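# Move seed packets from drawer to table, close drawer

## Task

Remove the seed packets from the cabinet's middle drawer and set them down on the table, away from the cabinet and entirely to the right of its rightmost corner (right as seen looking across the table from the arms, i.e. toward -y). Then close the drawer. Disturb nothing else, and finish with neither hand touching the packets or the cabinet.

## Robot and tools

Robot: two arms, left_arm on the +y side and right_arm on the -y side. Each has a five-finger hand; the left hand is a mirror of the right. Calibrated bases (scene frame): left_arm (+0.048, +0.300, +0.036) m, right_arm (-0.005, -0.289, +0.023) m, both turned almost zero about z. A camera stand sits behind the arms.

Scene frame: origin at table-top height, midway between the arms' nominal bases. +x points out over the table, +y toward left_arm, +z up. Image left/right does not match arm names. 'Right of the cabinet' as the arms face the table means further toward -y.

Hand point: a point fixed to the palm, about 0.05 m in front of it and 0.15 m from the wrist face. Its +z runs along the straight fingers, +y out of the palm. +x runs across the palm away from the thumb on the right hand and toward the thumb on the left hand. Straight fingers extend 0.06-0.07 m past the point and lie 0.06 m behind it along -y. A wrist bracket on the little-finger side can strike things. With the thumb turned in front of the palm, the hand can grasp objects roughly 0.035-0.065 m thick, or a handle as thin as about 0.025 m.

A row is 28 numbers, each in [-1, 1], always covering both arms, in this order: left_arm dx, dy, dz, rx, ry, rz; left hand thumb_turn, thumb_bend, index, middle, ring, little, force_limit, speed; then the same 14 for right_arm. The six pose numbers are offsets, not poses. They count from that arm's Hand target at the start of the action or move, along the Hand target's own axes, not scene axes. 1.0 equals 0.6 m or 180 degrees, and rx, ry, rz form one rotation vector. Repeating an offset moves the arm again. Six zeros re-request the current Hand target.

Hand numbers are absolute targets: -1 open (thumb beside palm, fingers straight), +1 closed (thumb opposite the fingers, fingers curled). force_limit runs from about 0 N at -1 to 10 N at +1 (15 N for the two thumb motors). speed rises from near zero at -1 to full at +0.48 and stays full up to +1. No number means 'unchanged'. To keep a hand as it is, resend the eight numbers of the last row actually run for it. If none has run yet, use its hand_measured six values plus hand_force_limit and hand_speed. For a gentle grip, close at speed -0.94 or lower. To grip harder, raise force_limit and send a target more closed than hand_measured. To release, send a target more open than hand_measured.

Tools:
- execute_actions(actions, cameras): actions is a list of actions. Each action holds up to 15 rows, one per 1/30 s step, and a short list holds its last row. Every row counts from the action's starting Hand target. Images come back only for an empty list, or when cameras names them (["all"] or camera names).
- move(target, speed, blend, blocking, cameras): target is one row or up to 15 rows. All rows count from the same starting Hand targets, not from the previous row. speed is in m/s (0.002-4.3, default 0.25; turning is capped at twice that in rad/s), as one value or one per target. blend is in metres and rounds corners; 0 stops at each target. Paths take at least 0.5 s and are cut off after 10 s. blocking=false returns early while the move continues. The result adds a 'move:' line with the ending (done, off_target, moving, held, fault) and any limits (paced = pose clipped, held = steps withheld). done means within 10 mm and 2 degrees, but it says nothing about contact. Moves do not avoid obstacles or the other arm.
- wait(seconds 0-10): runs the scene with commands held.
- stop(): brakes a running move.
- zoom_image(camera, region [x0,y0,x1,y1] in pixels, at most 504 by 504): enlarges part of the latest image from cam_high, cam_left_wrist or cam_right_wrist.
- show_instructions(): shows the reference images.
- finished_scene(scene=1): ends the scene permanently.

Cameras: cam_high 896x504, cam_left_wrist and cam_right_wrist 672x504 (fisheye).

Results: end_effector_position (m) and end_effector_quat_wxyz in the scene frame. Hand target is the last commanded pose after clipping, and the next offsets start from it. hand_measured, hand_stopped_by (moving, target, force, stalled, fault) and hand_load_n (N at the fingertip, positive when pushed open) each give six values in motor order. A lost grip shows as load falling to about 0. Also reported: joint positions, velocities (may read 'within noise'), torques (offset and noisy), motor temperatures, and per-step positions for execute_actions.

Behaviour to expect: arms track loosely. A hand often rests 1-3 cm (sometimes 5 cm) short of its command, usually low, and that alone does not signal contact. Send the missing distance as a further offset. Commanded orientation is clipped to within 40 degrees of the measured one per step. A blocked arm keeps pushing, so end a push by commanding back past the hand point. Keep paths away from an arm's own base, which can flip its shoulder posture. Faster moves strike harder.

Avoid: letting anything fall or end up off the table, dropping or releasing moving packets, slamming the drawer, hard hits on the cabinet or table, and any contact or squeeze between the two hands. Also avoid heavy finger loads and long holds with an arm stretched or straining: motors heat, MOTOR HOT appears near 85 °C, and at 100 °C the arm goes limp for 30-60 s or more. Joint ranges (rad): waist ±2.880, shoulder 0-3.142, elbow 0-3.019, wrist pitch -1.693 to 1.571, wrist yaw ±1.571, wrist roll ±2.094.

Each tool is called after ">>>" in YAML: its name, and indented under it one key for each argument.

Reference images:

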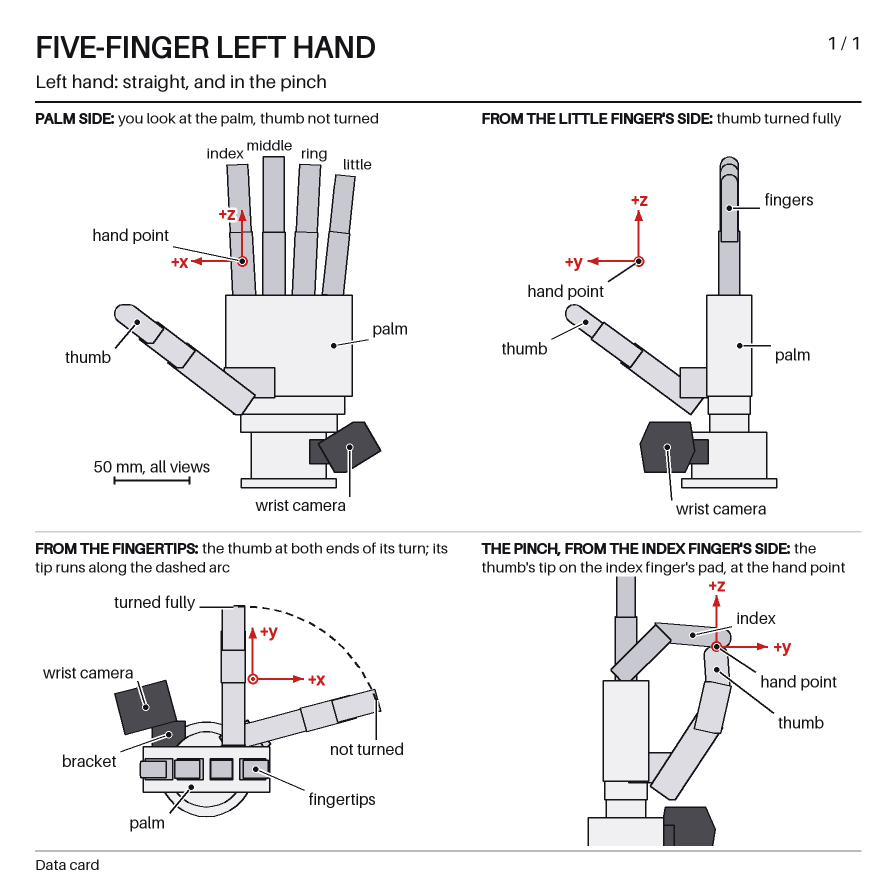

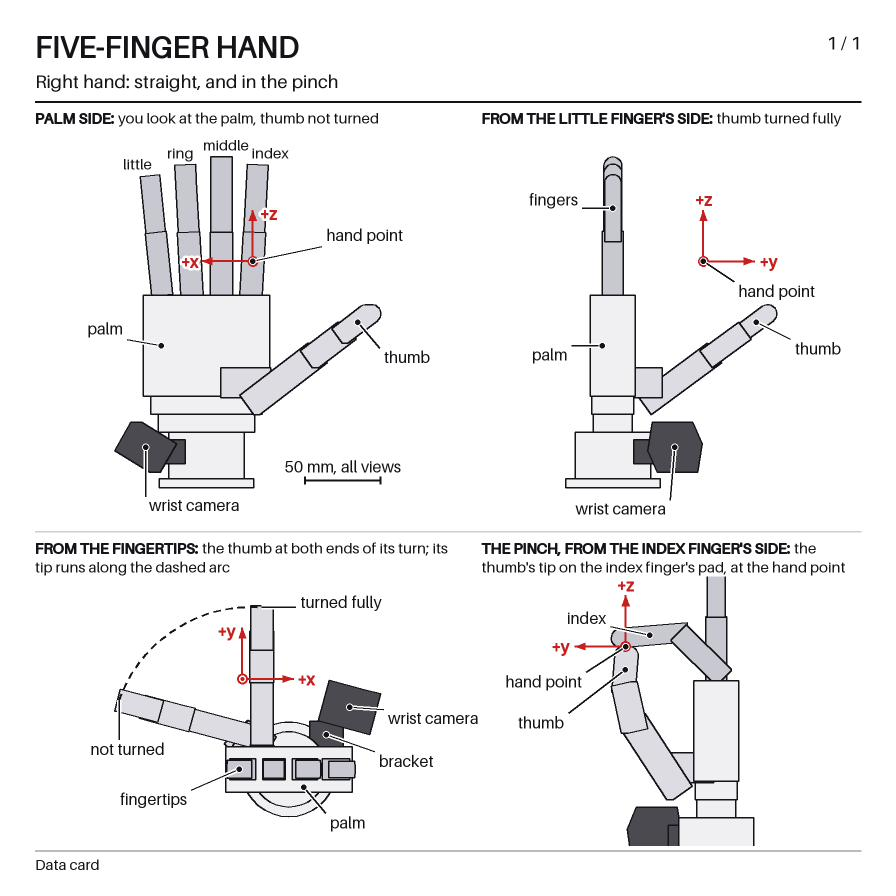

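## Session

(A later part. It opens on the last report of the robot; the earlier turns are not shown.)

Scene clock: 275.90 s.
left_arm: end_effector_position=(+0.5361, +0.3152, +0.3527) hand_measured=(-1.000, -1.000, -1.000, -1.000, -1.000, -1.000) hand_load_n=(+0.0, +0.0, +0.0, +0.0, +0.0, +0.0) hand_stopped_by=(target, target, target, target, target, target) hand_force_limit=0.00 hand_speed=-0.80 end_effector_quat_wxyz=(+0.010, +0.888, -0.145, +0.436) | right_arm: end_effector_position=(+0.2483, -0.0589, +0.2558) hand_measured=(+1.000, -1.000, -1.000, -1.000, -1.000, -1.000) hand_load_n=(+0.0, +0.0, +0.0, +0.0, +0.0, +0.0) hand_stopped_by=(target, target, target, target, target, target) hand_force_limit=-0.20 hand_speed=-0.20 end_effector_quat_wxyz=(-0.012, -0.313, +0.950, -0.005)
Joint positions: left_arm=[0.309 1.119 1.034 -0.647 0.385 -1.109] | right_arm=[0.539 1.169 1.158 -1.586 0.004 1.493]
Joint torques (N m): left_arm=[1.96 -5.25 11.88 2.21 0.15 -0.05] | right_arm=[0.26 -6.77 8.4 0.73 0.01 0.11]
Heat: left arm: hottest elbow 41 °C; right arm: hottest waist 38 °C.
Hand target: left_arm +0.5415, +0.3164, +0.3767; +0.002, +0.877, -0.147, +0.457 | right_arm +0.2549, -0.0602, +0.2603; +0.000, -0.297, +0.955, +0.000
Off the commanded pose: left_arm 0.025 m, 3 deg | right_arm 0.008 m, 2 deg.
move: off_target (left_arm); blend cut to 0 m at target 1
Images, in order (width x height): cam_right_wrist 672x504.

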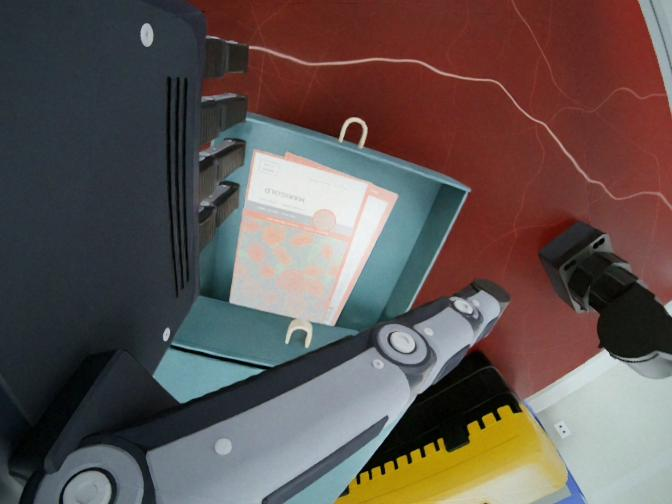

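>>> move:
  target: [0,0,0,0,0,0,-1,-1,-1,-1,-1,-1,0,-0.8,-0.1185,0.0457,0.085,0.2333,0,0,1,-1,-1,-1,-1,-1,-0.2,-0.2]
  speed: 0.2
  cameras: ["cam_right_wrist", "cam_high"]

Scene clock: 289.40 s.
left_arm: end_effector_position=(+0.5361, +0.3152, +0.3527) hand_measured=(-1.000, -1.000, -1.000, -1.000, -1.000, -1.000) hand_load_n=(+0.0, +0.0, +0.0, +0.0, +0.0, +0.0) hand_stopped_by=(target, target, target, target, target, target) hand_force_limit=0.00 hand_speed=-0.80 end_effector_quat_wxyz=(+0.010, +0.888, -0.145, +0.436) | right_arm: end_effector_position=(+0.2921, -0.0116, +0.1912) hand_measured=(+1.000, -1.000, -1.000, -1.000, -1.000, -1.000) hand_load_n=(+0.0, +0.0, +0.0, +0.0, +0.0, +0.0) hand_stopped_by=(target, target, target, target, target, target) hand_force_limit=-0.20 hand_speed=-0.20 end_effector_quat_wxyz=(+0.091, -0.283, +0.890, -0.345)
Joint positions: left_arm=[0.309 1.119 1.034 -0.647 0.385 -1.109] | right_arm=[0.95 1.488 1.25 -1.672 0.659 2.042]
Joint torques (N m): left_arm=[2.2 -5.01 11.88 2.29 0.15 -0.07] | right_arm=[1.9 -10.17 10.97 -0.72 0.76 0.09]
Heat: left arm: hottest elbow 41 °C; right arm: hottest waist 38 °C.
Hand target: left_arm +0.5415, +0.3164, +0.3767; +0.002, +0.877, -0.147, +0.457 | right_arm +0.2978, +0.0027, +0.2092; +0.106, -0.278, +0.891, -0.342
Off the commanded pose: left_arm 0.025 m, 3 deg | right_arm 0.024 m, 2 deg.
joint sent to its limit (right arm) — joint 4 (wrist pitch), lower limit. The joint targets are off in position, not in orientation.
move: off_target (left_arm, right_arm)
Images, in order (width x height): cam_high 896x504, cam_right_wrist 672x504.

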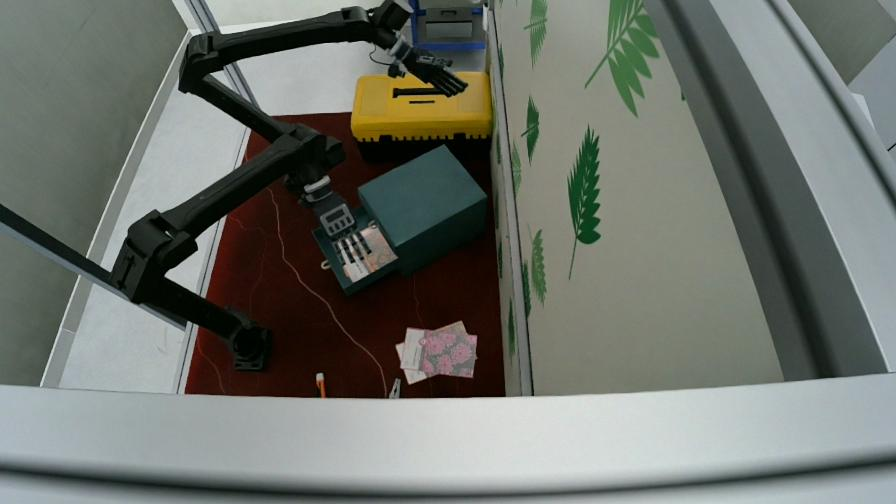

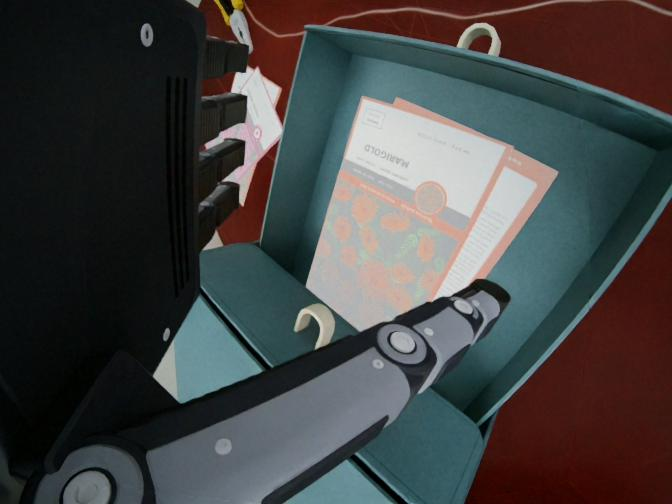

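>>> move:
  target: [0,0,0,0,0,0,-1,-1,-1,-1,-1,-1,0,-0.8,-0.0165,-0.0245,-0.002,-0.2333,0,0,1,-1,-0.7,-0.6,-0.7,-1,-0.2,-0.2]
  speed: 0.2
  cameras: ["cam_right_wrist"]

Scene clock: 300.97 s.
left_arm: end_effector_position=(+0.5361, +0.3152, +0.3527) hand_measured=(-1.000, -1.000, -1.000, -1.000, -1.000, -1.000) hand_load_n=(+0.0, +0.0, +0.0, +0.0, +0.0, +0.0) hand_stopped_by=(target, target, target, target, target, target) hand_force_limit=0.00 hand_speed=-0.80 end_effector_quat_wxyz=(+0.010, +0.888, -0.145, +0.436) | right_arm: end_effector_position=(+0.3067, -0.0001, +0.2142) hand_measured=(+1.000, -1.000, -0.700, -0.600, -0.700, -1.000) hand_load_n=(+0.0, +0.0, +0.0, +0.0, +0.0, +0.0) hand_stopped_by=(target, target, target, target, target, target) hand_force_limit=-0.20 hand_speed=-0.20 end_effector_quat_wxyz=(-0.012, -0.294, +0.956, -0.008)
Joint positions: left_arm=[0.309 1.119 1.034 -0.647 0.385 -1.109] | right_arm=[0.592 1.387 1.242 -1.454 0.008 1.585]
Joint torques (N m): left_arm=[1.9 -5.42 11.92 2.25 0.15 -0.04] | right_arm=[0.15 -10.17 8.34 0.76 -0.14 -0.17]
Heat: left arm: hottest elbow 41 °C; right arm: hottest waist 38 °C.
Hand target: left_arm +0.5415, +0.3164, +0.3767; +0.002, +0.877, -0.147, +0.457 | right_arm +0.3117, +0.0000, +0.2200; +0.000, -0.297, +0.955, +0.000
Off the commanded pose: left_arm 0.025 m, 3 deg | right_arm 0.008 m, 2 deg.
move: off_target (left_arm)
Images, in order (width x height): cam_right_wrist 672x504.

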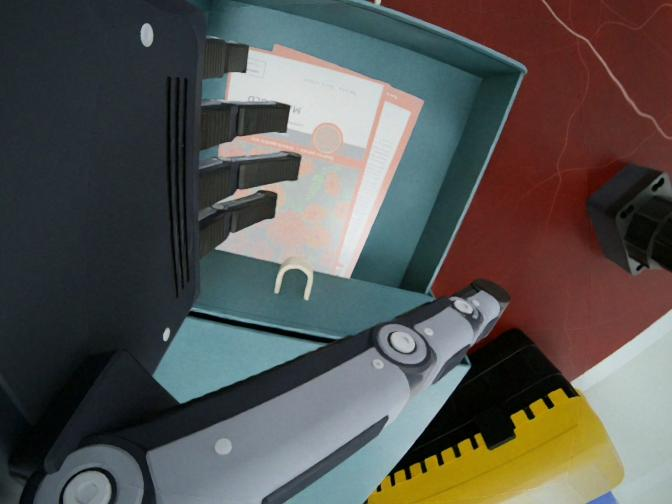

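>>> move:
  target:
    - [0,0,0,0,0,0,-1,-1,-1,-1,-1,-1,0,-0.8,0,0,0.0833,0,0,0,1,-1,-0.7,-0.6,-0.7,-1,-0.2,-0.2]
    - [0,0,0,0,0,0,-1,-1,-1,-1,-1,-1,0,-0.8,0,0,0.1,0,0,0,1,-1,-0.7,-0.6,-0.7,-1,-0.2,-0.2]
  speed: [0.1,0.04]
  cameras: ["cam_right_wrist"]

Scene clock: 303.77 s.
left_arm: end_effector_position=(+0.5361, +0.3152, +0.3527) hand_measured=(-1.000, -1.000, -1.000, -1.000, -1.000, -1.000) hand_load_n=(+0.0, +0.0, +0.0, +0.0, +0.0, +0.0) hand_stopped_by=(target, target, target, target, target, target) hand_force_limit=0.00 hand_speed=-0.80 end_effector_quat_wxyz=(+0.010, +0.888, -0.145, +0.436) | right_arm: end_effector_position=(+0.3060, -0.0005, +0.1609) hand_measured=(+1.000, -1.000, -0.700, -0.600, -0.700, -1.000) hand_load_n=(+0.0, +0.0, +0.0, +0.0, +0.0, +0.0) hand_stopped_by=(target, target, target, target, target, target) hand_force_limit=-0.20 hand_speed=-0.20 end_effector_quat_wxyz=(-0.004, -0.294, +0.956, -0.006)
Joint positions: left_arm=[0.309 1.119 1.034 -0.647 0.385 -1.109] | right_arm=[0.592 1.403 1.115 -1.293 0.008 1.585]
Joint torques (N m): left_arm=[1.96 -5.25 11.75 2.21 0.16 -0.08] | right_arm=[0.09 -8.7 8.13 0.81 -0.14 -0.18]
Heat: left arm: hottest elbow 41 °C; right arm: hottest waist 38 °C.
Hand target: left_arm +0.5415, +0.3164, +0.3767; +0.002, +0.877, -0.147, +0.457 | right_arm +0.3117, +0.0000, +0.1600; +0.000, -0.297, +0.955, +0.000
Off the commanded pose: left_arm 0.025 m, 3 deg | right_arm 0.006 m, 1 deg.
move: off_target (left_arm)
Images, in order (width x height): cam_right_wrist 672x504.

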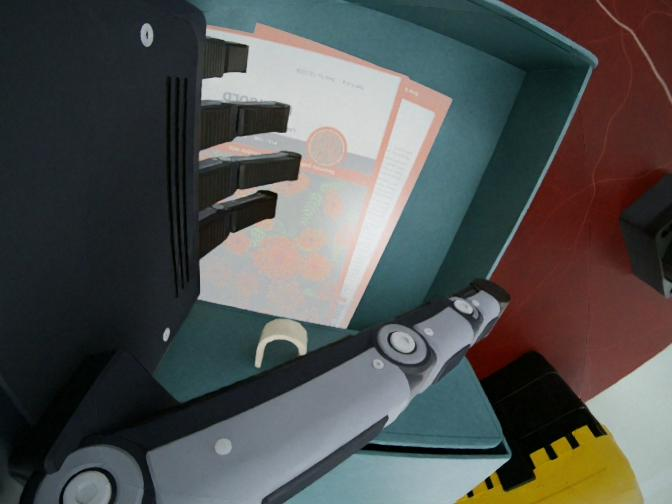

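>>> move:
  target: [0,0,0,0,0,0,-1,-1,-1,-1,-1,-1,0,-0.8,0,0,0.0133,0,0,0,1,-1,-0.7,-0.6,-0.7,-1,-0.2,-0.2]
  speed: 0.03

>>> zoom_image:
  camera: "cam_right_wrist"
  region: [190, 0, 530, 340]

Scene clock: 305.97 s.
left_arm: end_effector_position=(+0.5361, +0.3152, +0.3527) hand_measured=(-1.000, -1.000, -1.000, -1.000, -1.000, -1.000) hand_load_n=(+0.0, +0.0, +0.0, +0.0, +0.0, +0.0) hand_stopped_by=(target, target, target, target, target, target) hand_force_limit=0.00 hand_speed=-0.80 end_effector_quat_wxyz=(+0.010, +0.888, -0.145, +0.436) | right_arm: end_effector_position=(+0.3060, -0.0005, +0.1530) hand_measured=(+1.000, -1.000, -0.700, -0.600, -0.700, -1.000) hand_load_n=(+0.0, +0.0, +0.0, +0.0, +0.0, +0.0) hand_stopped_by=(target, target, target, target, target, target) hand_force_limit=-0.20 hand_speed=-0.20 end_effector_quat_wxyz=(-0.004, -0.294, +0.956, -0.006)
Joint positions: left_arm=[0.309 1.119 1.034 -0.647 0.385 -1.109] | right_arm=[0.592 1.41 1.099 -1.271 0.008 1.585]
Joint torques (N m): left_arm=[1.96 -5.25 11.93 2.24 0.15 -0.05] | right_arm=[0.09 -8.64 8.05 0.8 -0.14 -0.18]
Heat: left arm: hottest elbow 41 °C; right arm: hottest waist 38 °C.
Hand target: left_arm +0.5415, +0.3164, +0.3767; +0.002, +0.877, -0.147, +0.457 | right_arm +0.3117, +0.0000, +0.1520; +0.000, -0.297, +0.955, +0.000
Off the commanded pose: left_arm 0.025 m, 3 deg | right_arm 0.006 m, 1 deg.
move: off_target (left_arm)

Scaled by 1.482 from the camera's 672x504 image, which has a finer 960x720 frame.
This view is cut from an older image: the scene may have changed since it was taken.

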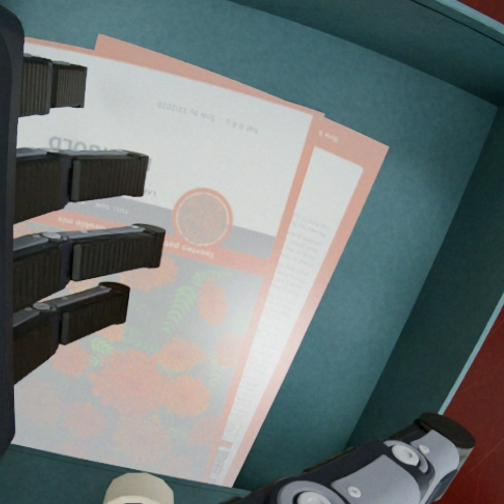

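>>> move:
  target: [0,0,0,0,0,0,-1,-1,-1,-1,-1,-1,0,-0.8,0,0,0.0167,0,0,0,1,-1,-0.7,-0.6,-0.7,-1,-0.2,-0.2]
  speed: 0.03
  cameras: ["cam_right_wrist"]

Scene clock: 307.90 s.
left_arm: end_effector_position=(+0.5361, +0.3152, +0.3527) hand_measured=(-1.000, -1.000, -1.000, -1.000, -1.000, -1.000) hand_load_n=(+0.0, +0.0, +0.0, +0.0, +0.0, +0.0) hand_stopped_by=(target, target, target, target, target, target) hand_force_limit=0.00 hand_speed=-0.80 end_effector_quat_wxyz=(+0.010, +0.888, -0.145, +0.436) | right_arm: end_effector_position=(+0.3064, +0.0004, +0.1471) hand_measured=(+1.000, -1.000, -0.700, -0.600, -0.700, -1.000) hand_load_n=(+0.0, +0.0, +0.0, -1.0, +0.5, +0.0) hand_stopped_by=(target, target, target, target, target, target) hand_force_limit=-0.20 hand_speed=-0.20 end_effector_quat_wxyz=(-0.001, -0.298, +0.955, -0.004)
Joint positions: left_arm=[0.309 1.119 1.034 -0.647 0.385 -1.109] | right_arm=[0.592 1.414 1.087 -1.248 0.007 1.578]
Joint torques (N m): left_arm=[1.73 -5.3 11.84 2.26 0.17 -0.05] | right_arm=[0.15 -8.35 7.6 0.99 -0.11 -0.17]
Heat: left arm: hottest elbow 41 °C; right arm: hottest waist 38 °C.
Hand target: left_arm +0.5415, +0.3164, +0.3767; +0.002, +0.877, -0.147, +0.457 | right_arm +0.3117, +0.0000, +0.1420; +0.000, -0.297, +0.955, +0.000
Off the commanded pose: left_arm 0.025 m, 3 deg | right_arm 0.007 m, 0 deg.
move: off_target (left_arm)
Images, in order (width x height): cam_right_wrist 672x504.

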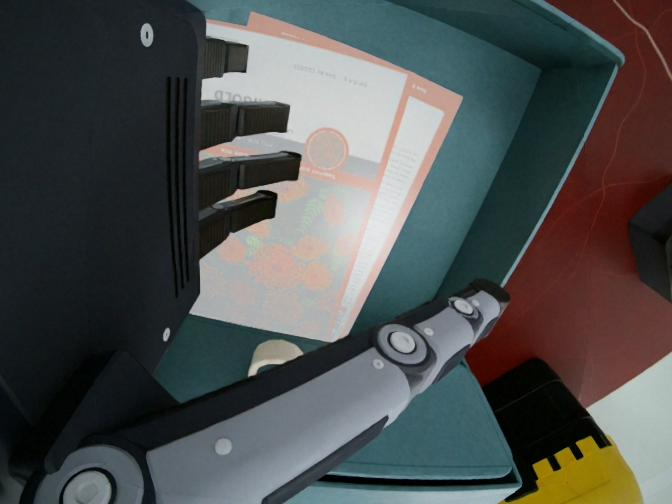

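>>> move:
  target:
    - [0,0,0,0,0,0,-1,-1,-1,-1,-1,-1,0,-0.8,0,0,0.008,0,0,0,1,-1,-0.7,-0.6,-0.7,-1,-0.2,-0.2]
    - [0,0,0,0,0,0,-1,-1,-1,-1,-1,-1,0,-0.8,0,0.0667,0.008,0,0,0,1,-1,-0.7,-0.6,-0.7,-1,-0.2,-0.2]
  speed: 0.04
  cameras: ["cam_right_wrist"]

Scene clock: 312.00 s.
left_arm: end_effector_position=(+0.5361, +0.3152, +0.3527) hand_measured=(-1.000, -1.000, -1.000, -1.000, -1.000, -1.000) hand_load_n=(+0.0, +0.0, +0.0, +0.0, +0.0, +0.0) hand_stopped_by=(target, target, target, target, target, target) hand_force_limit=0.00 hand_speed=-0.80 end_effector_quat_wxyz=(+0.010, +0.888, -0.145, +0.436) | right_arm: end_effector_position=(+0.2948, +0.0236, +0.1471) hand_measured=(+1.000, -1.000, -0.700, -0.600, -0.700, -1.000) hand_load_n=(+0.0, +0.0, +0.0, -1.0, +0.0, +0.0) hand_stopped_by=(target, target, target, target, target, target) hand_force_limit=-0.20 hand_speed=-0.20 end_effector_quat_wxyz=(+0.006, -0.293, +0.956, -0.001)
Joint positions: left_arm=[0.309 1.119 1.034 -0.647 0.385 -1.109] | right_arm=[0.658 1.414 1.086 -1.231 0.007 1.654]
Joint torques (N m): left_arm=[1.85 -5.19 11.85 2.22 0.15 -0.07] | right_arm=[2.43 -7.71 7.43 0.84 -0.08 0.1]
Heat: left arm: hottest elbow 41 °C; right arm: hottest waist 38 °C.
Hand target: left_arm +0.5415, +0.3164, +0.3767; +0.002, +0.877, -0.147, +0.457 | right_arm +0.2890, +0.0329, +0.1372; +0.000, -0.297, +0.955, +0.000
Off the commanded pose: left_arm 0.025 m, 3 deg | right_arm 0.015 m, 1 deg.
move: off_target (left_arm, right_arm)
Images, in order (width x height): cam_right_wrist 672x504.

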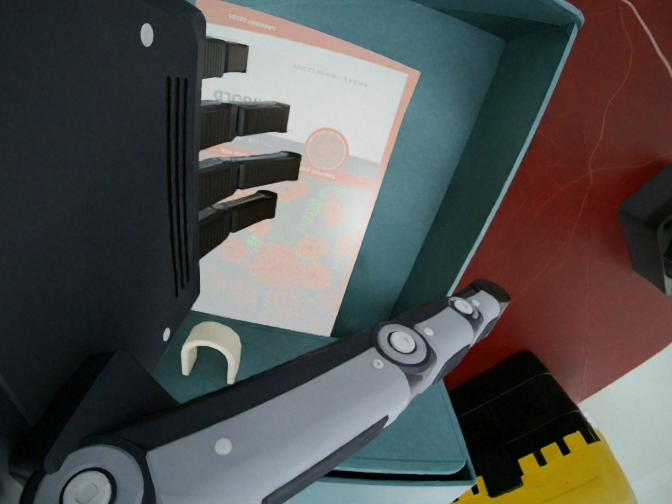

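>>> move:
  target: [0,0,0,0,0,0,-1,-1,-1,-1,-1,-1,0,-0.8,0,0.035,0,0,0,0,1,-1,-0.7,-0.6,-0.7,-1,-0.2,-0.2]
  speed: 0.04
  cameras: ["cam_right_wrist"]

Scene clock: 313.97 s.
left_arm: end_effector_position=(+0.5361, +0.3152, +0.3527) hand_measured=(-1.000, -1.000, -1.000, -1.000, -1.000, -1.000) hand_load_n=(+0.0, +0.0, +0.0, +0.0, +0.5, +0.0) hand_stopped_by=(target, target, target, target, target, target) hand_force_limit=0.00 hand_speed=-0.80 end_effector_quat_wxyz=(+0.010, +0.888, -0.145, +0.436) | right_arm: end_effector_position=(+0.2817, +0.0394, +0.1472) hand_measured=(+1.000, -1.000, -0.700, -0.600, -0.700, -1.000) hand_load_n=(+0.0, +0.0, +0.0, -1.0, +0.0, +0.0) hand_stopped_by=(target, target, target, target, target, target) hand_force_limit=-0.20 hand_speed=-0.20 end_effector_quat_wxyz=(+0.006, -0.292, +0.956, -0.001)
Joint positions: left_arm=[0.309 1.119 1.034 -0.647 0.385 -1.109] | right_arm=[0.71 1.414 1.086 -1.231 0.007 1.708]
Joint torques (N m): left_arm=[1.73 -5.3 11.85 2.21 0.15 -0.07] | right_arm=[2.49 -7.06 7.87 0.84 -0.09 0.1]
Heat: left arm: hottest elbow 41 °C; right arm: hottest waist 38 °C.
Hand target: left_arm +0.5415, +0.3164, +0.3767; +0.002, +0.877, -0.147, +0.457 | right_arm +0.2770, +0.0502, +0.1372; +0.000, -0.297, +0.955, +0.000
Off the commanded pose: left_arm 0.025 m, 3 deg | right_arm 0.015 m, 1 deg.
move: off_target (left_arm, right_arm)
Images, in order (width x height): cam_right_wrist 672x504.

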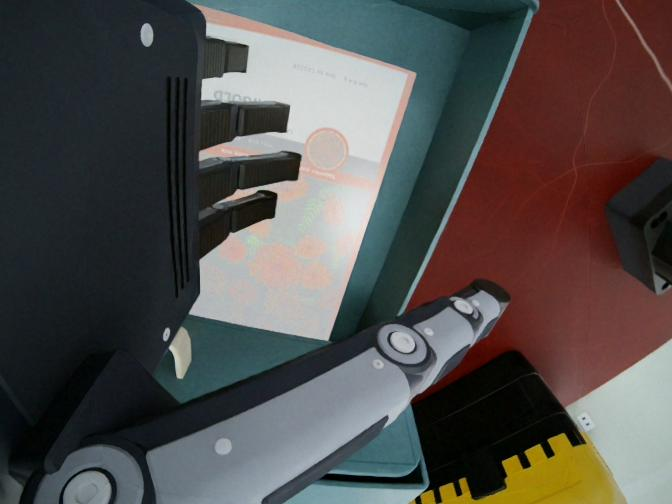

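>>> move:
  target:
    - [0,0,0,0,0,0,-1,-1,-1,-1,-1,-1,0,-0.8,0,0,-0.05,0,0,0,1,-1,-0.7,-0.6,-0.7,-1,-0.2,-0.2]
    - [0,0,0,0,0,0,-1,-1,-1,-1,-1,-1,0,-0.8,0,-0.13,-0.2,0,0,0,1,-1,-0.7,-0.6,-0.7,-1,-0.2,-0.2]
  speed: [0.1,0.25]
  blend: 0.02
  cameras: ["cam_right_wrist","cam_high"]

>>> zoom_image:
  camera: "cam_right_wrist"
  region: [190, 60, 490, 360]

Scene clock: 317.13 s.
left_arm: end_effector_position=(+0.5361, +0.3152, +0.3527) hand_measured=(-1.000, -1.000, -1.000, -1.000, -1.000, -1.000) hand_load_n=(+0.0, +0.0, +0.0, +0.0, +0.0, +0.0) hand_stopped_by=(target, target, target, target, target, target) hand_force_limit=0.00 hand_speed=-0.80 end_effector_quat_wxyz=(+0.010, +0.888, -0.145, +0.436) | right_arm: end_effector_position=(+0.3146, -0.0209, +0.2404) hand_measured=(+1.000, -1.000, -0.700, -0.600, -0.700, -1.000) hand_load_n=(+0.0, -0.5, +0.0, +0.0, +0.0, +0.0) hand_stopped_by=(target, target, target, target, target, target) hand_force_limit=-0.20 hand_speed=-0.20 end_effector_quat_wxyz=(-0.016, -0.288, +0.958, -0.007)
Joint positions: left_arm=[0.309 1.119 1.034 -0.647 0.385 -1.109] | right_arm=[0.536 1.37 1.294 -1.53 0.005 1.542]
Joint torques (N m): left_arm=[1.96 -4.95 11.82 2.19 0.15 -0.07] | right_arm=[0.79 -9.11 11.11 -0.09 -0.07 -0.18]
Heat: left arm: hottest elbow 41 °C; right arm: hottest waist 38 °C.
Hand target: left_arm +0.5415, +0.3164, +0.3767; +0.002, +0.877, -0.147, +0.457 | right_arm +0.3214, -0.0140, +0.2572; +0.000, -0.297, +0.955, +0.000
Off the commanded pose: left_arm 0.025 m, 3 deg | right_arm 0.019 m, 2 deg.
move: off_target (left_arm, right_arm); blend cut to 0.0148 m at target 1
Images, in order (width x height): cam_high 896x504, cam_right_wrist 672x504.

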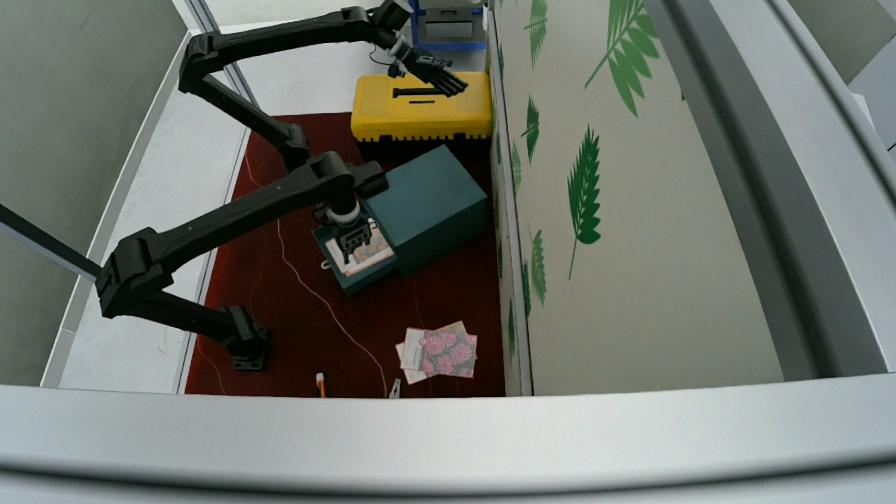

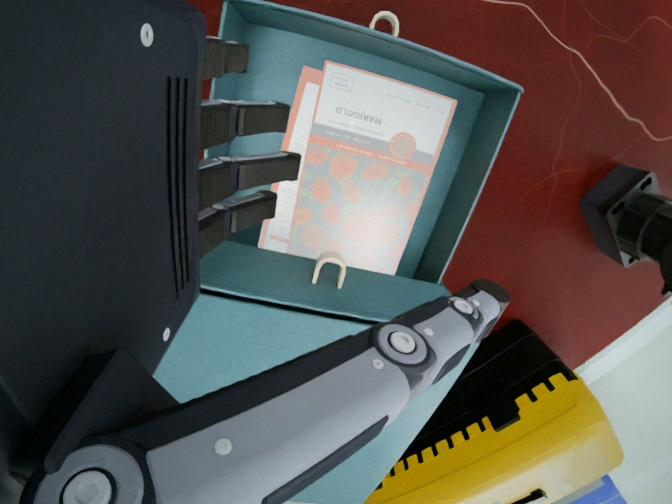

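Scaled by 1.680 from the camera's 672x504 image, which has a finer 960x720 frame.

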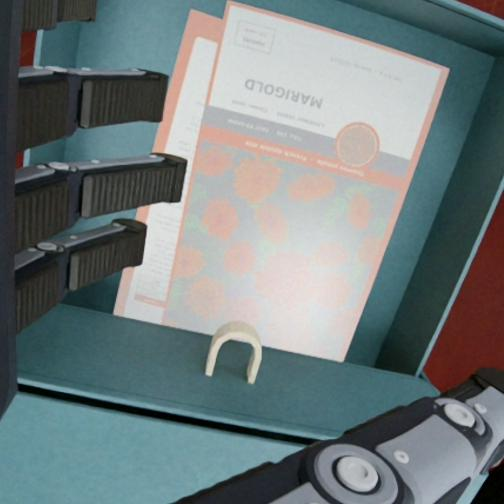

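>>> move:
  target:
    - [0,0,0,0,0,0,-1,-1,-1,-1,-1,-1,0,-0.8,0.0875,0.0198,-0.05,0,0,-0.5,1,-1,-0.7,-0.7,-0.7,-1,-0.2,-0.2]
    - [0,0,0,0,0,0,-1,-1,-1,-1,-1,-1,0,-0.8,0.0875,0.0198,-0.05,0,0,-0.99,1,-1,-1,-1,-1,-1,-0.2,-0.2]
  speed: 0.5
  blend: 0.02
  cameras: ["cam_right_wrist"]

Scene clock: 328.53 s.
left_arm: end_effector_position=(+0.5361, +0.3152, +0.3527) hand_measured=(-1.000, -1.000, -1.000, -1.000, -1.000, -1.000) hand_load_n=(-0.5, +0.0, +0.0, +0.0, +0.0, +0.0) hand_stopped_by=(target, target, target, target, target, target) hand_force_limit=0.00 hand_speed=-0.80 end_effector_quat_wxyz=(+0.010, +0.888, -0.145, +0.436) | right_arm: end_effector_position=(+0.2755, -0.0371, +0.2830) hand_measured=(+1.000, -1.000, -1.000, -1.000, -1.000, -1.000) hand_load_n=(-0.5, +0.0, +0.0, +0.0, +0.0, +0.0) hand_stopped_by=(target, target, target, target, target, target) hand_force_limit=-0.20 hand_speed=-0.20 end_effector_quat_wxyz=(+0.002, +0.964, +0.266, -0.003)
Joint positions: left_arm=[0.309 1.119 1.034 -0.647 0.385 -1.109] | right_arm=[0.839 1.448 1.481 -1.612 -0.001 -1.251]
Joint torques (N m): left_arm=[1.79 -4.89 11.82 2.28 0.16 -0.05] | right_arm=[1.9 -11.4 8.43 0.01 0 -0.17]
Heat: left arm: hottest elbow 41 °C; right arm: hottest elbow 39 °C.
Hand target: left_arm +0.5415, +0.3164, +0.3767; +0.002, +0.877, -0.147, +0.457 | right_arm +0.2715, -0.0340, +0.2872; +0.000, +0.959, +0.282, +0.000
Off the commanded pose: left_arm 0.025 m, 3 deg | right_arm 0.007 m, 2 deg.
move: off_target (left_arm)
Images, in order (width x height): cam_right_wrist 672x504.

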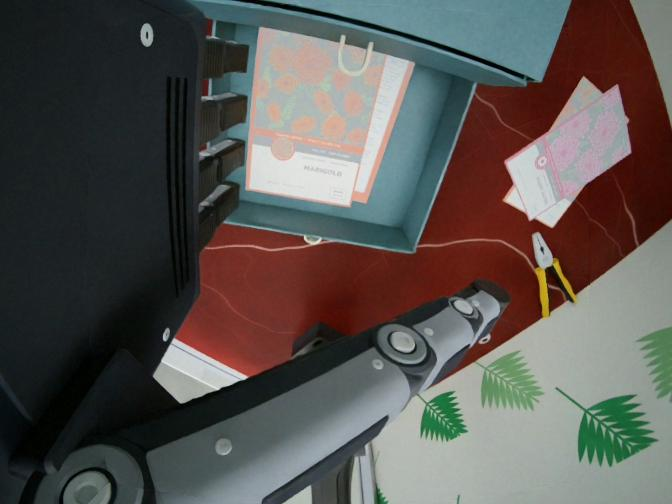

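>>> move:
  target: [0,0,0,0,0,0,-1,-1,-1,-1,-1,-1,0,-0.8,-0.0202,0.0267,0.1617,0.233,-0.0106,-0.0276,1,-1,-1,-1,-1,-1,-0.2,-0.2]
  speed: 0.25
  cameras: ["cam_right_wrist","cam_high"]

Scene clock: 335.20 s.
left_arm: end_effector_position=(+0.5361, +0.3152, +0.3527) hand_measured=(-1.000, -1.000, -1.000, -1.000, -1.000, -1.000) hand_load_n=(+0.0, +0.0, +0.0, +0.0, +0.0, +0.0) hand_stopped_by=(target, target, target, target, target, target) hand_force_limit=0.00 hand_speed=-0.80 end_effector_quat_wxyz=(+0.010, +0.888, -0.145, +0.436) | right_arm: end_effector_position=(+0.2678, -0.0543, +0.1883) hand_measured=(+1.000, -1.000, -1.000, -1.000, -1.000, -1.000) hand_load_n=(+0.0, +0.0, +0.0, +0.0, +0.0, +0.0) hand_stopped_by=(target, target, target, target, target, target) hand_force_limit=-0.20 hand_speed=-0.20 end_effector_quat_wxyz=(-0.333, +0.886, +0.300, -0.119)
Joint positions: left_arm=[0.309 1.119 1.034 -0.647 0.385 -1.109] | right_arm=[0.477 1.436 1.193 -1.478 -0.709 -1.782]
Joint torques (N m): left_arm=[1.9 -4.95 11.86 2.26 0.16 -0.06] | right_arm=[0.15 -9.58 8.24 -0.23 -0.68 -0.19]
Heat: left arm: hottest elbow 42 °C; right arm: hottest elbow 39 °C.
Hand target: left_arm +0.5415, +0.3164, +0.3767; +0.002, +0.877, -0.147, +0.457 | right_arm +0.2699, -0.0540, +0.1902; -0.339, +0.883, +0.304, -0.117
Off the commanded pose: left_arm 0.025 m, 3 deg | right_arm 0.003 m, 1 deg.
move: off_target (left_arm)
Images, in order (width x height): cam_high 896x504, cam_right_wrist 672x504.

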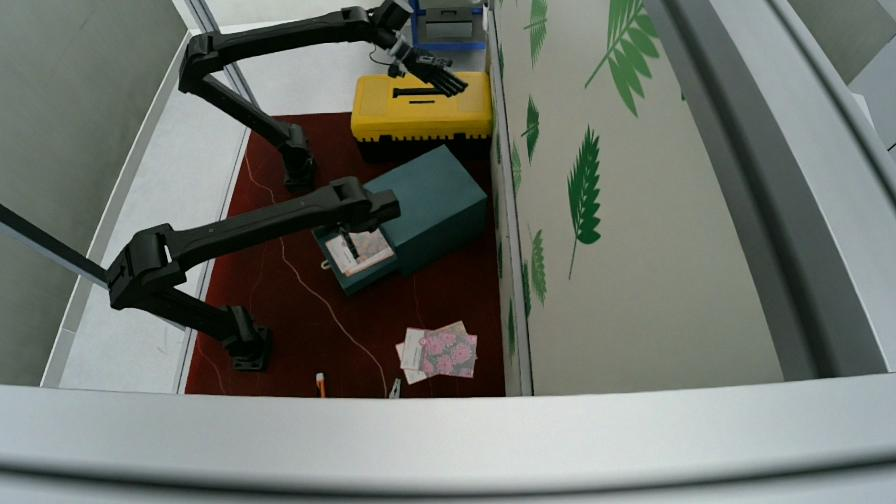

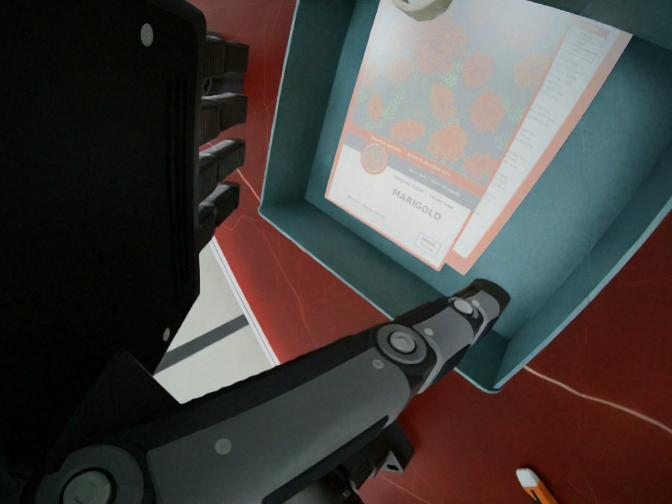

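>>> move:
  target: [0,0,0,0,0,0,-1,-1,-1,-1,-1,-1,0,-0.8,0,0.0726,0.0802,0,0,0,1,-1,-1,-1,-1,-1,-0.2,-0.2]
  speed: 0.12
  cameras: ["cam_right_wrist"]

Scene clock: 337.97 s.
left_arm: end_effector_position=(+0.5361, +0.3152, +0.3527) hand_measured=(-1.000, -1.000, -1.000, -1.000, -1.000, -1.000) hand_load_n=(+0.0, +0.0, +0.0, +0.0, +0.0, +0.0) hand_stopped_by=(target, target, target, target, target, target) hand_force_limit=0.00 hand_speed=-0.80 end_effector_quat_wxyz=(+0.010, +0.888, -0.145, +0.436) | right_arm: end_effector_position=(+0.2642, -0.0559, +0.1241) hand_measured=(+1.000, -1.000, -1.000, -1.000, -1.000, -1.000) hand_load_n=(+0.0, +0.0, +0.0, +0.0, +0.0, +0.0) hand_stopped_by=(target, target, target, target, target, target) hand_force_limit=-0.20 hand_speed=-0.20 end_effector_quat_wxyz=(-0.332, +0.886, +0.298, -0.126)
Joint positions: left_arm=[0.309 1.119 1.034 -0.647 0.385 -1.109] | right_arm=[0.477 1.492 1.073 -1.317 -0.711 -1.783]
Joint torques (N m): left_arm=[1.9 -5.25 11.86 2.26 0.16 -0.06] | right_arm=[0.09 -9.93 7.77 0.5 -0.64 -0.19]
Heat: left arm: hottest elbow 42 °C; right arm: hottest elbow 39 °C.
Hand target: left_arm +0.5415, +0.3164, +0.3767; +0.002, +0.877, -0.147, +0.457 | right_arm +0.2700, -0.0542, +0.1253; -0.339, +0.883, +0.304, -0.117
Off the commanded pose: left_arm 0.025 m, 3 deg | right_arm 0.006 m, 1 deg.
move: off_target (left_arm)
Images, in order (width x height): cam_right_wrist 672x504.

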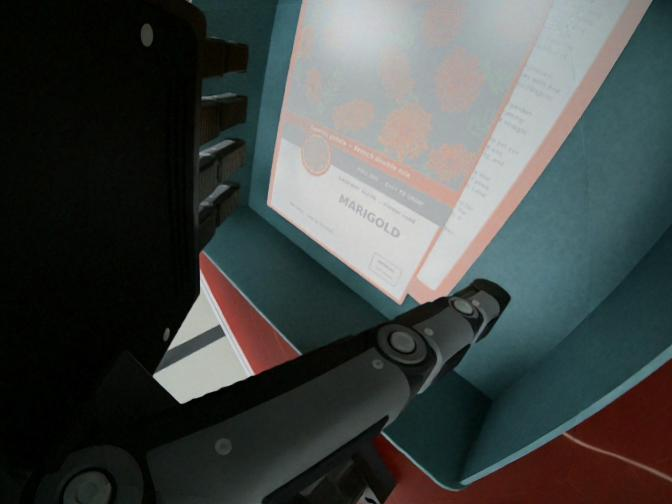

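>>> move:
  target: [0,0,0,0,0,0,-1,-1,-1,-1,-1,-1,0,-0.8,0,0.0273,0.0202,0,0,0,1,-1,-1,-1,-1,-1,-0.2,-0.2]
  speed: 0.05
  cameras: ["cam_right_wrist"]

>>> zoom_image:
  camera: "cam_right_wrist"
  region: [190, 0, 530, 340]

Scene clock: 342.33 s.
left_arm: end_effector_position=(+0.5361, +0.3152, +0.3527) hand_measured=(-1.000, -1.000, -1.000, -1.000, -1.000, -1.000) hand_load_n=(+0.0, +0.0, +0.0, +0.0, +0.0, +0.0) hand_stopped_by=(target, target, target, target, target, target) hand_force_limit=0.00 hand_speed=-0.80 end_effector_quat_wxyz=(+0.010, +0.888, -0.145, +0.436) | right_arm: end_effector_position=(+0.2651, -0.0556, +0.1065) hand_measured=(+1.000, -1.000, -1.000, -1.000, -1.000, -1.000) hand_load_n=(+0.0, +0.0, +0.0, +0.0, +0.0, +0.0) hand_stopped_by=(target, target, target, target, target, target) hand_force_limit=-0.20 hand_speed=-0.20 end_effector_quat_wxyz=(-0.333, +0.884, +0.303, -0.124)
Joint positions: left_arm=[0.309 1.119 1.034 -0.647 0.385 -1.109] | right_arm=[0.477 1.514 1.047 -1.271 -0.711 -1.797]
Joint torques (N m): left_arm=[2.2 -5.07 11.85 2.29 0.15 -0.06] | right_arm=[0.03 -9.64 7.41 0.5 -0.58 -0.19]
Heat: left arm: hottest elbow 42 °C; right arm: hottest elbow 39 °C.
Hand target: left_arm +0.5415, +0.3164, +0.3767; +0.002, +0.877, -0.147, +0.457 | right_arm +0.2725, -0.0574, +0.1053; -0.339, +0.883, +0.304, -0.117
Off the commanded pose: left_arm 0.025 m, 3 deg | right_arm 0.008 m, 1 deg.
move: off_target (left_arm)
Images, in order (width x height): cam_right_wrist 672x504.

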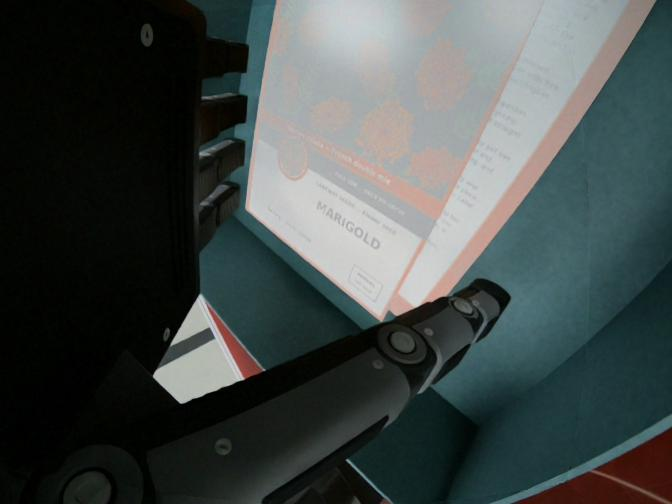

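Scaled by 1.482 from the camera's 672x504 image, which has a finer 960x720 frame.

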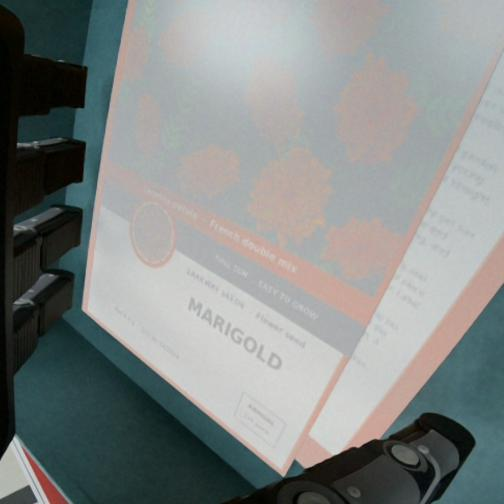

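>>> move:
  target:
    - [0,0,0,0,0,0,-1,-1,-1,-1,-1,-1,0,-0.8,0,0.0099,-0.0089,0,0,0,1,-1,-1,-1,-1,-1,-0.2,-0.2]
    - [0,0,0,0,0,0,-1,-1,-1,-1,-1,-1,0,-0.8,0,0.0211,0.0034,0,0,0,1,-1,-1,-1,-1,-1,-0.2,-0.2]
  speed: 0.04
  cameras: ["cam_right_wrist"]

>>> zoom_image:
  camera: "cam_right_wrist"
  region: [190, 0, 530, 340]

Scene clock: 345.63 s.
left_arm: end_effector_position=(+0.5361, +0.3152, +0.3527) hand_measured=(-1.000, -1.000, -1.000, -1.000, -1.000, -1.000) hand_load_n=(+0.0, +0.0, +0.0, +0.0, +0.0, +0.0) hand_stopped_by=(target, target, target, target, target, target) hand_force_limit=0.00 hand_speed=-0.80 end_effector_quat_wxyz=(+0.010, +0.888, -0.145, +0.436) | right_arm: end_effector_position=(+0.2701, -0.0606, +0.0976) hand_measured=(+1.000, -1.000, -1.000, -1.000, -1.000, -1.000) hand_load_n=(+0.0, +0.0, +0.0, +0.0, -0.5, +0.0) hand_stopped_by=(target, target, target, target, target, target) hand_force_limit=-0.20 hand_speed=-0.20 end_effector_quat_wxyz=(-0.335, +0.883, +0.304, -0.124)
Joint positions: left_arm=[0.309 1.119 1.034 -0.647 0.385 -1.109] | right_arm=[0.459 1.532 1.041 -1.26 -0.711 -1.822]
Joint torques (N m): left_arm=[1.9 -5.3 11.79 2.21 0.16 -0.06] | right_arm=[-0.15 -9.64 7.23 0.5 -0.47 -0.19]
Heat: left arm: hottest elbow 42 °C; right arm: hottest waist 38 °C.
Hand target: left_arm +0.5415, +0.3164, +0.3767; +0.002, +0.877, -0.147, +0.457 | right_arm +0.2774, -0.0638, +0.0953; -0.339, +0.883, +0.304, -0.117
Off the commanded pose: left_arm 0.025 m, 3 deg | right_arm 0.008 m, 1 deg.
move: off_target (left_arm)
Images, in order (width x height): cam_right_wrist 672x504.

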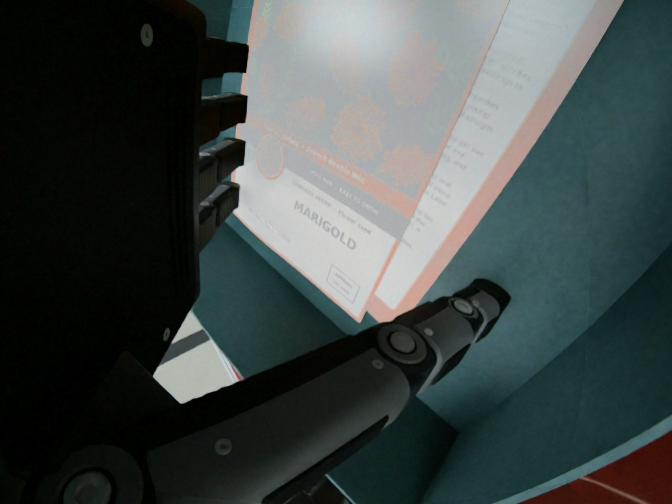

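Scaled by 1.482 from the camera's 672x504 image, which has a finer 960x720 frame.

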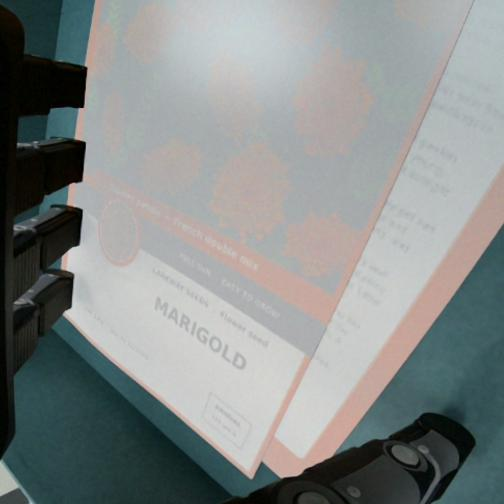

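>>> move:
  target: [0,0,0,0,0,0,-1,-1,-1,-1,-1,-1,0,-0.8,0,0.009,0.01,0,0,0,1,-1,-1,-1,-1,-1,-0.2,-0.2]
  speed: 0.04
  cameras: ["cam_right_wrist"]

>>> zoom_image:
  camera: "cam_right_wrist"
  region: [190, 0, 530, 340]

Scene clock: 348.17 s.
left_arm: end_effector_position=(+0.5361, +0.3152, +0.3527) hand_measured=(-1.000, -1.000, -1.000, -1.000, -1.000, -1.000) hand_load_n=(+0.0, +0.0, +0.0, +0.0, +0.0, +0.0) hand_stopped_by=(target, target, target, target, target, target) hand_force_limit=0.00 hand_speed=-0.80 end_effector_quat_wxyz=(+0.010, +0.888, -0.145, +0.436) | right_arm: end_effector_position=(+0.2696, -0.0599, +0.0968) hand_measured=(+1.000, -1.000, -1.000, -1.000, -1.000, -1.000) hand_load_n=(+0.0, +0.0, +0.0, +0.5, +0.0, +0.0) hand_stopped_by=(target, target, target, target, target, target) hand_force_limit=-0.20 hand_speed=-0.20 end_effector_quat_wxyz=(-0.337, +0.883, +0.304, -0.123)
Joint positions: left_arm=[0.309 1.119 1.034 -0.647 0.385 -1.109] | right_arm=[0.459 1.532 1.038 -1.256 -0.716 -1.822]
Joint torques (N m): left_arm=[1.9 -5.3 11.86 2.24 0.15 -0.06] | right_arm=[-0.03 -8.76 6.63 0.9 -0.3 -0.19]
Heat: left arm: hottest elbow 42 °C; right arm: hottest waist 38 °C.
Hand target: left_arm +0.5415, +0.3164, +0.3767; +0.002, +0.877, -0.147, +0.457 | right_arm +0.2774, -0.0638, +0.0872; -0.339, +0.883, +0.304, -0.117
Off the commanded pose: left_arm 0.025 m, 3 deg | right_arm 0.013 m, 1 deg.
move: off_target (left_arm, right_arm)
Images, in order (width x height): cam_right_wrist 672x504.

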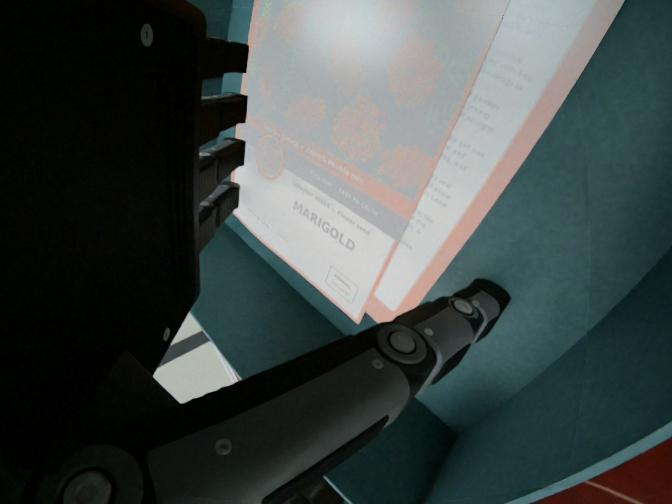

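Scaled by 1.482 from the camera's 672x504 image, which has a finer 960x720 frame.

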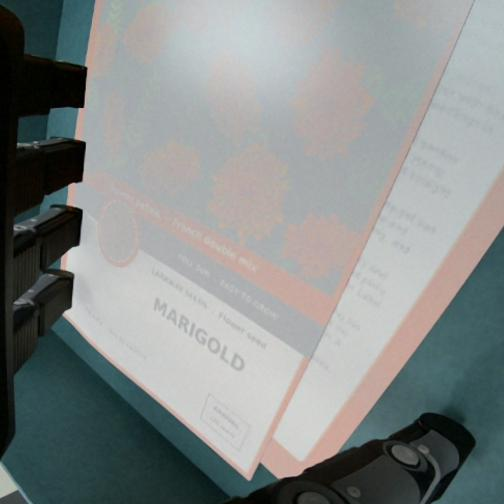

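>>> zoom_image:
  camera: "cam_right_wrist"
  region: [330, 180, 470, 340]

Scaled by 3.150 from the camera's 672x504 image, which has a finer 960x720 frame.

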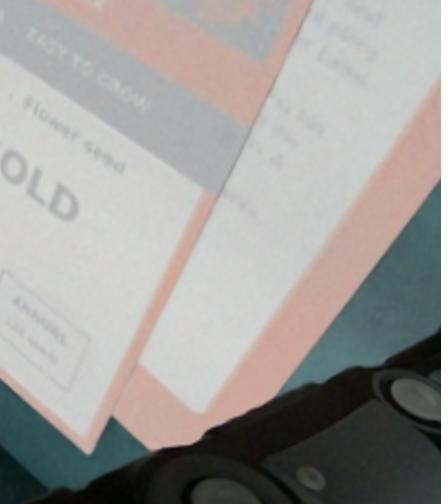

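>>> move:
  target: [0,0,0,0,0,0,-1,-1,-1,-1,-1,-1,0,-0.8,0,0,0,0,0,0,1,-0.5,-1,-1,-1,-1,-0.4,-0.7]
  speed: 0.04
  cameras: ["cam_right_wrist"]

>>> zoom_image:
  camera: "cam_right_wrist"
  region: [230, 80, 530, 380]

Scene clock: 354.57 s.
left_arm: end_effector_position=(+0.5361, +0.3152, +0.3527) hand_measured=(-1.000, -1.000, -1.000, -1.000, -1.000, -1.000) hand_load_n=(+0.0, +0.0, +0.0, +0.0, +0.0, +0.0) hand_stopped_by=(target, target, target, target, target, target) hand_force_limit=0.00 hand_speed=-0.80 end_effector_quat_wxyz=(+0.010, +0.888, -0.145, +0.436) | right_arm: end_effector_position=(+0.2699, -0.0603, +0.0968) hand_measured=(+1.000, -0.500, -1.000, -1.000, -1.000, -1.000) hand_load_n=(+0.0, +0.0, +0.0, +0.5, +0.0, -0.5) hand_stopped_by=(target, target, target, target, target, target) hand_force_limit=-0.40 hand_speed=-0.70 end_effector_quat_wxyz=(-0.337, +0.883, +0.303, -0.123)
Joint positions: left_arm=[0.309 1.119 1.034 -0.647 0.385 -1.109] | right_arm=[0.457 1.532 1.038 -1.256 -0.716 -1.822]
Joint torques (N m): left_arm=[1.85 -5.25 11.84 2.21 0.15 -0.05] | right_arm=[0.03 -8.76 6.63 0.88 -0.3 -0.19]
Heat: left arm: hottest elbow 42 °C; right arm: hottest waist 38 °C.
Hand target: left_arm +0.5415, +0.3164, +0.3767; +0.002, +0.877, -0.147, +0.457 | right_arm +0.2774, -0.0638, +0.0872; -0.339, +0.883, +0.304, -0.117
Off the commanded pose: left_arm 0.025 m, 3 deg | right_arm 0.013 m, 1 deg.
move: off_target (left_arm, right_arm)
Images, in order (width x height): cam_right_wrist 672x504.

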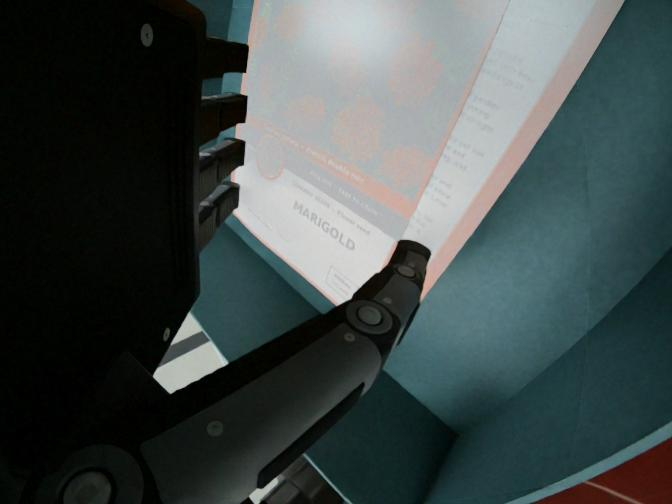

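Scaled by 1.680 from the camera's 672x504 image, which has a finer 960x720 frame.

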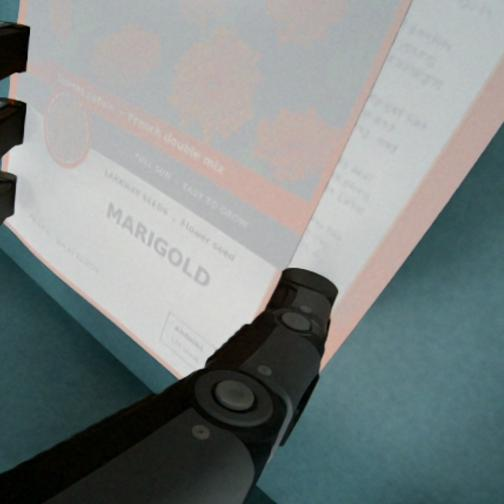

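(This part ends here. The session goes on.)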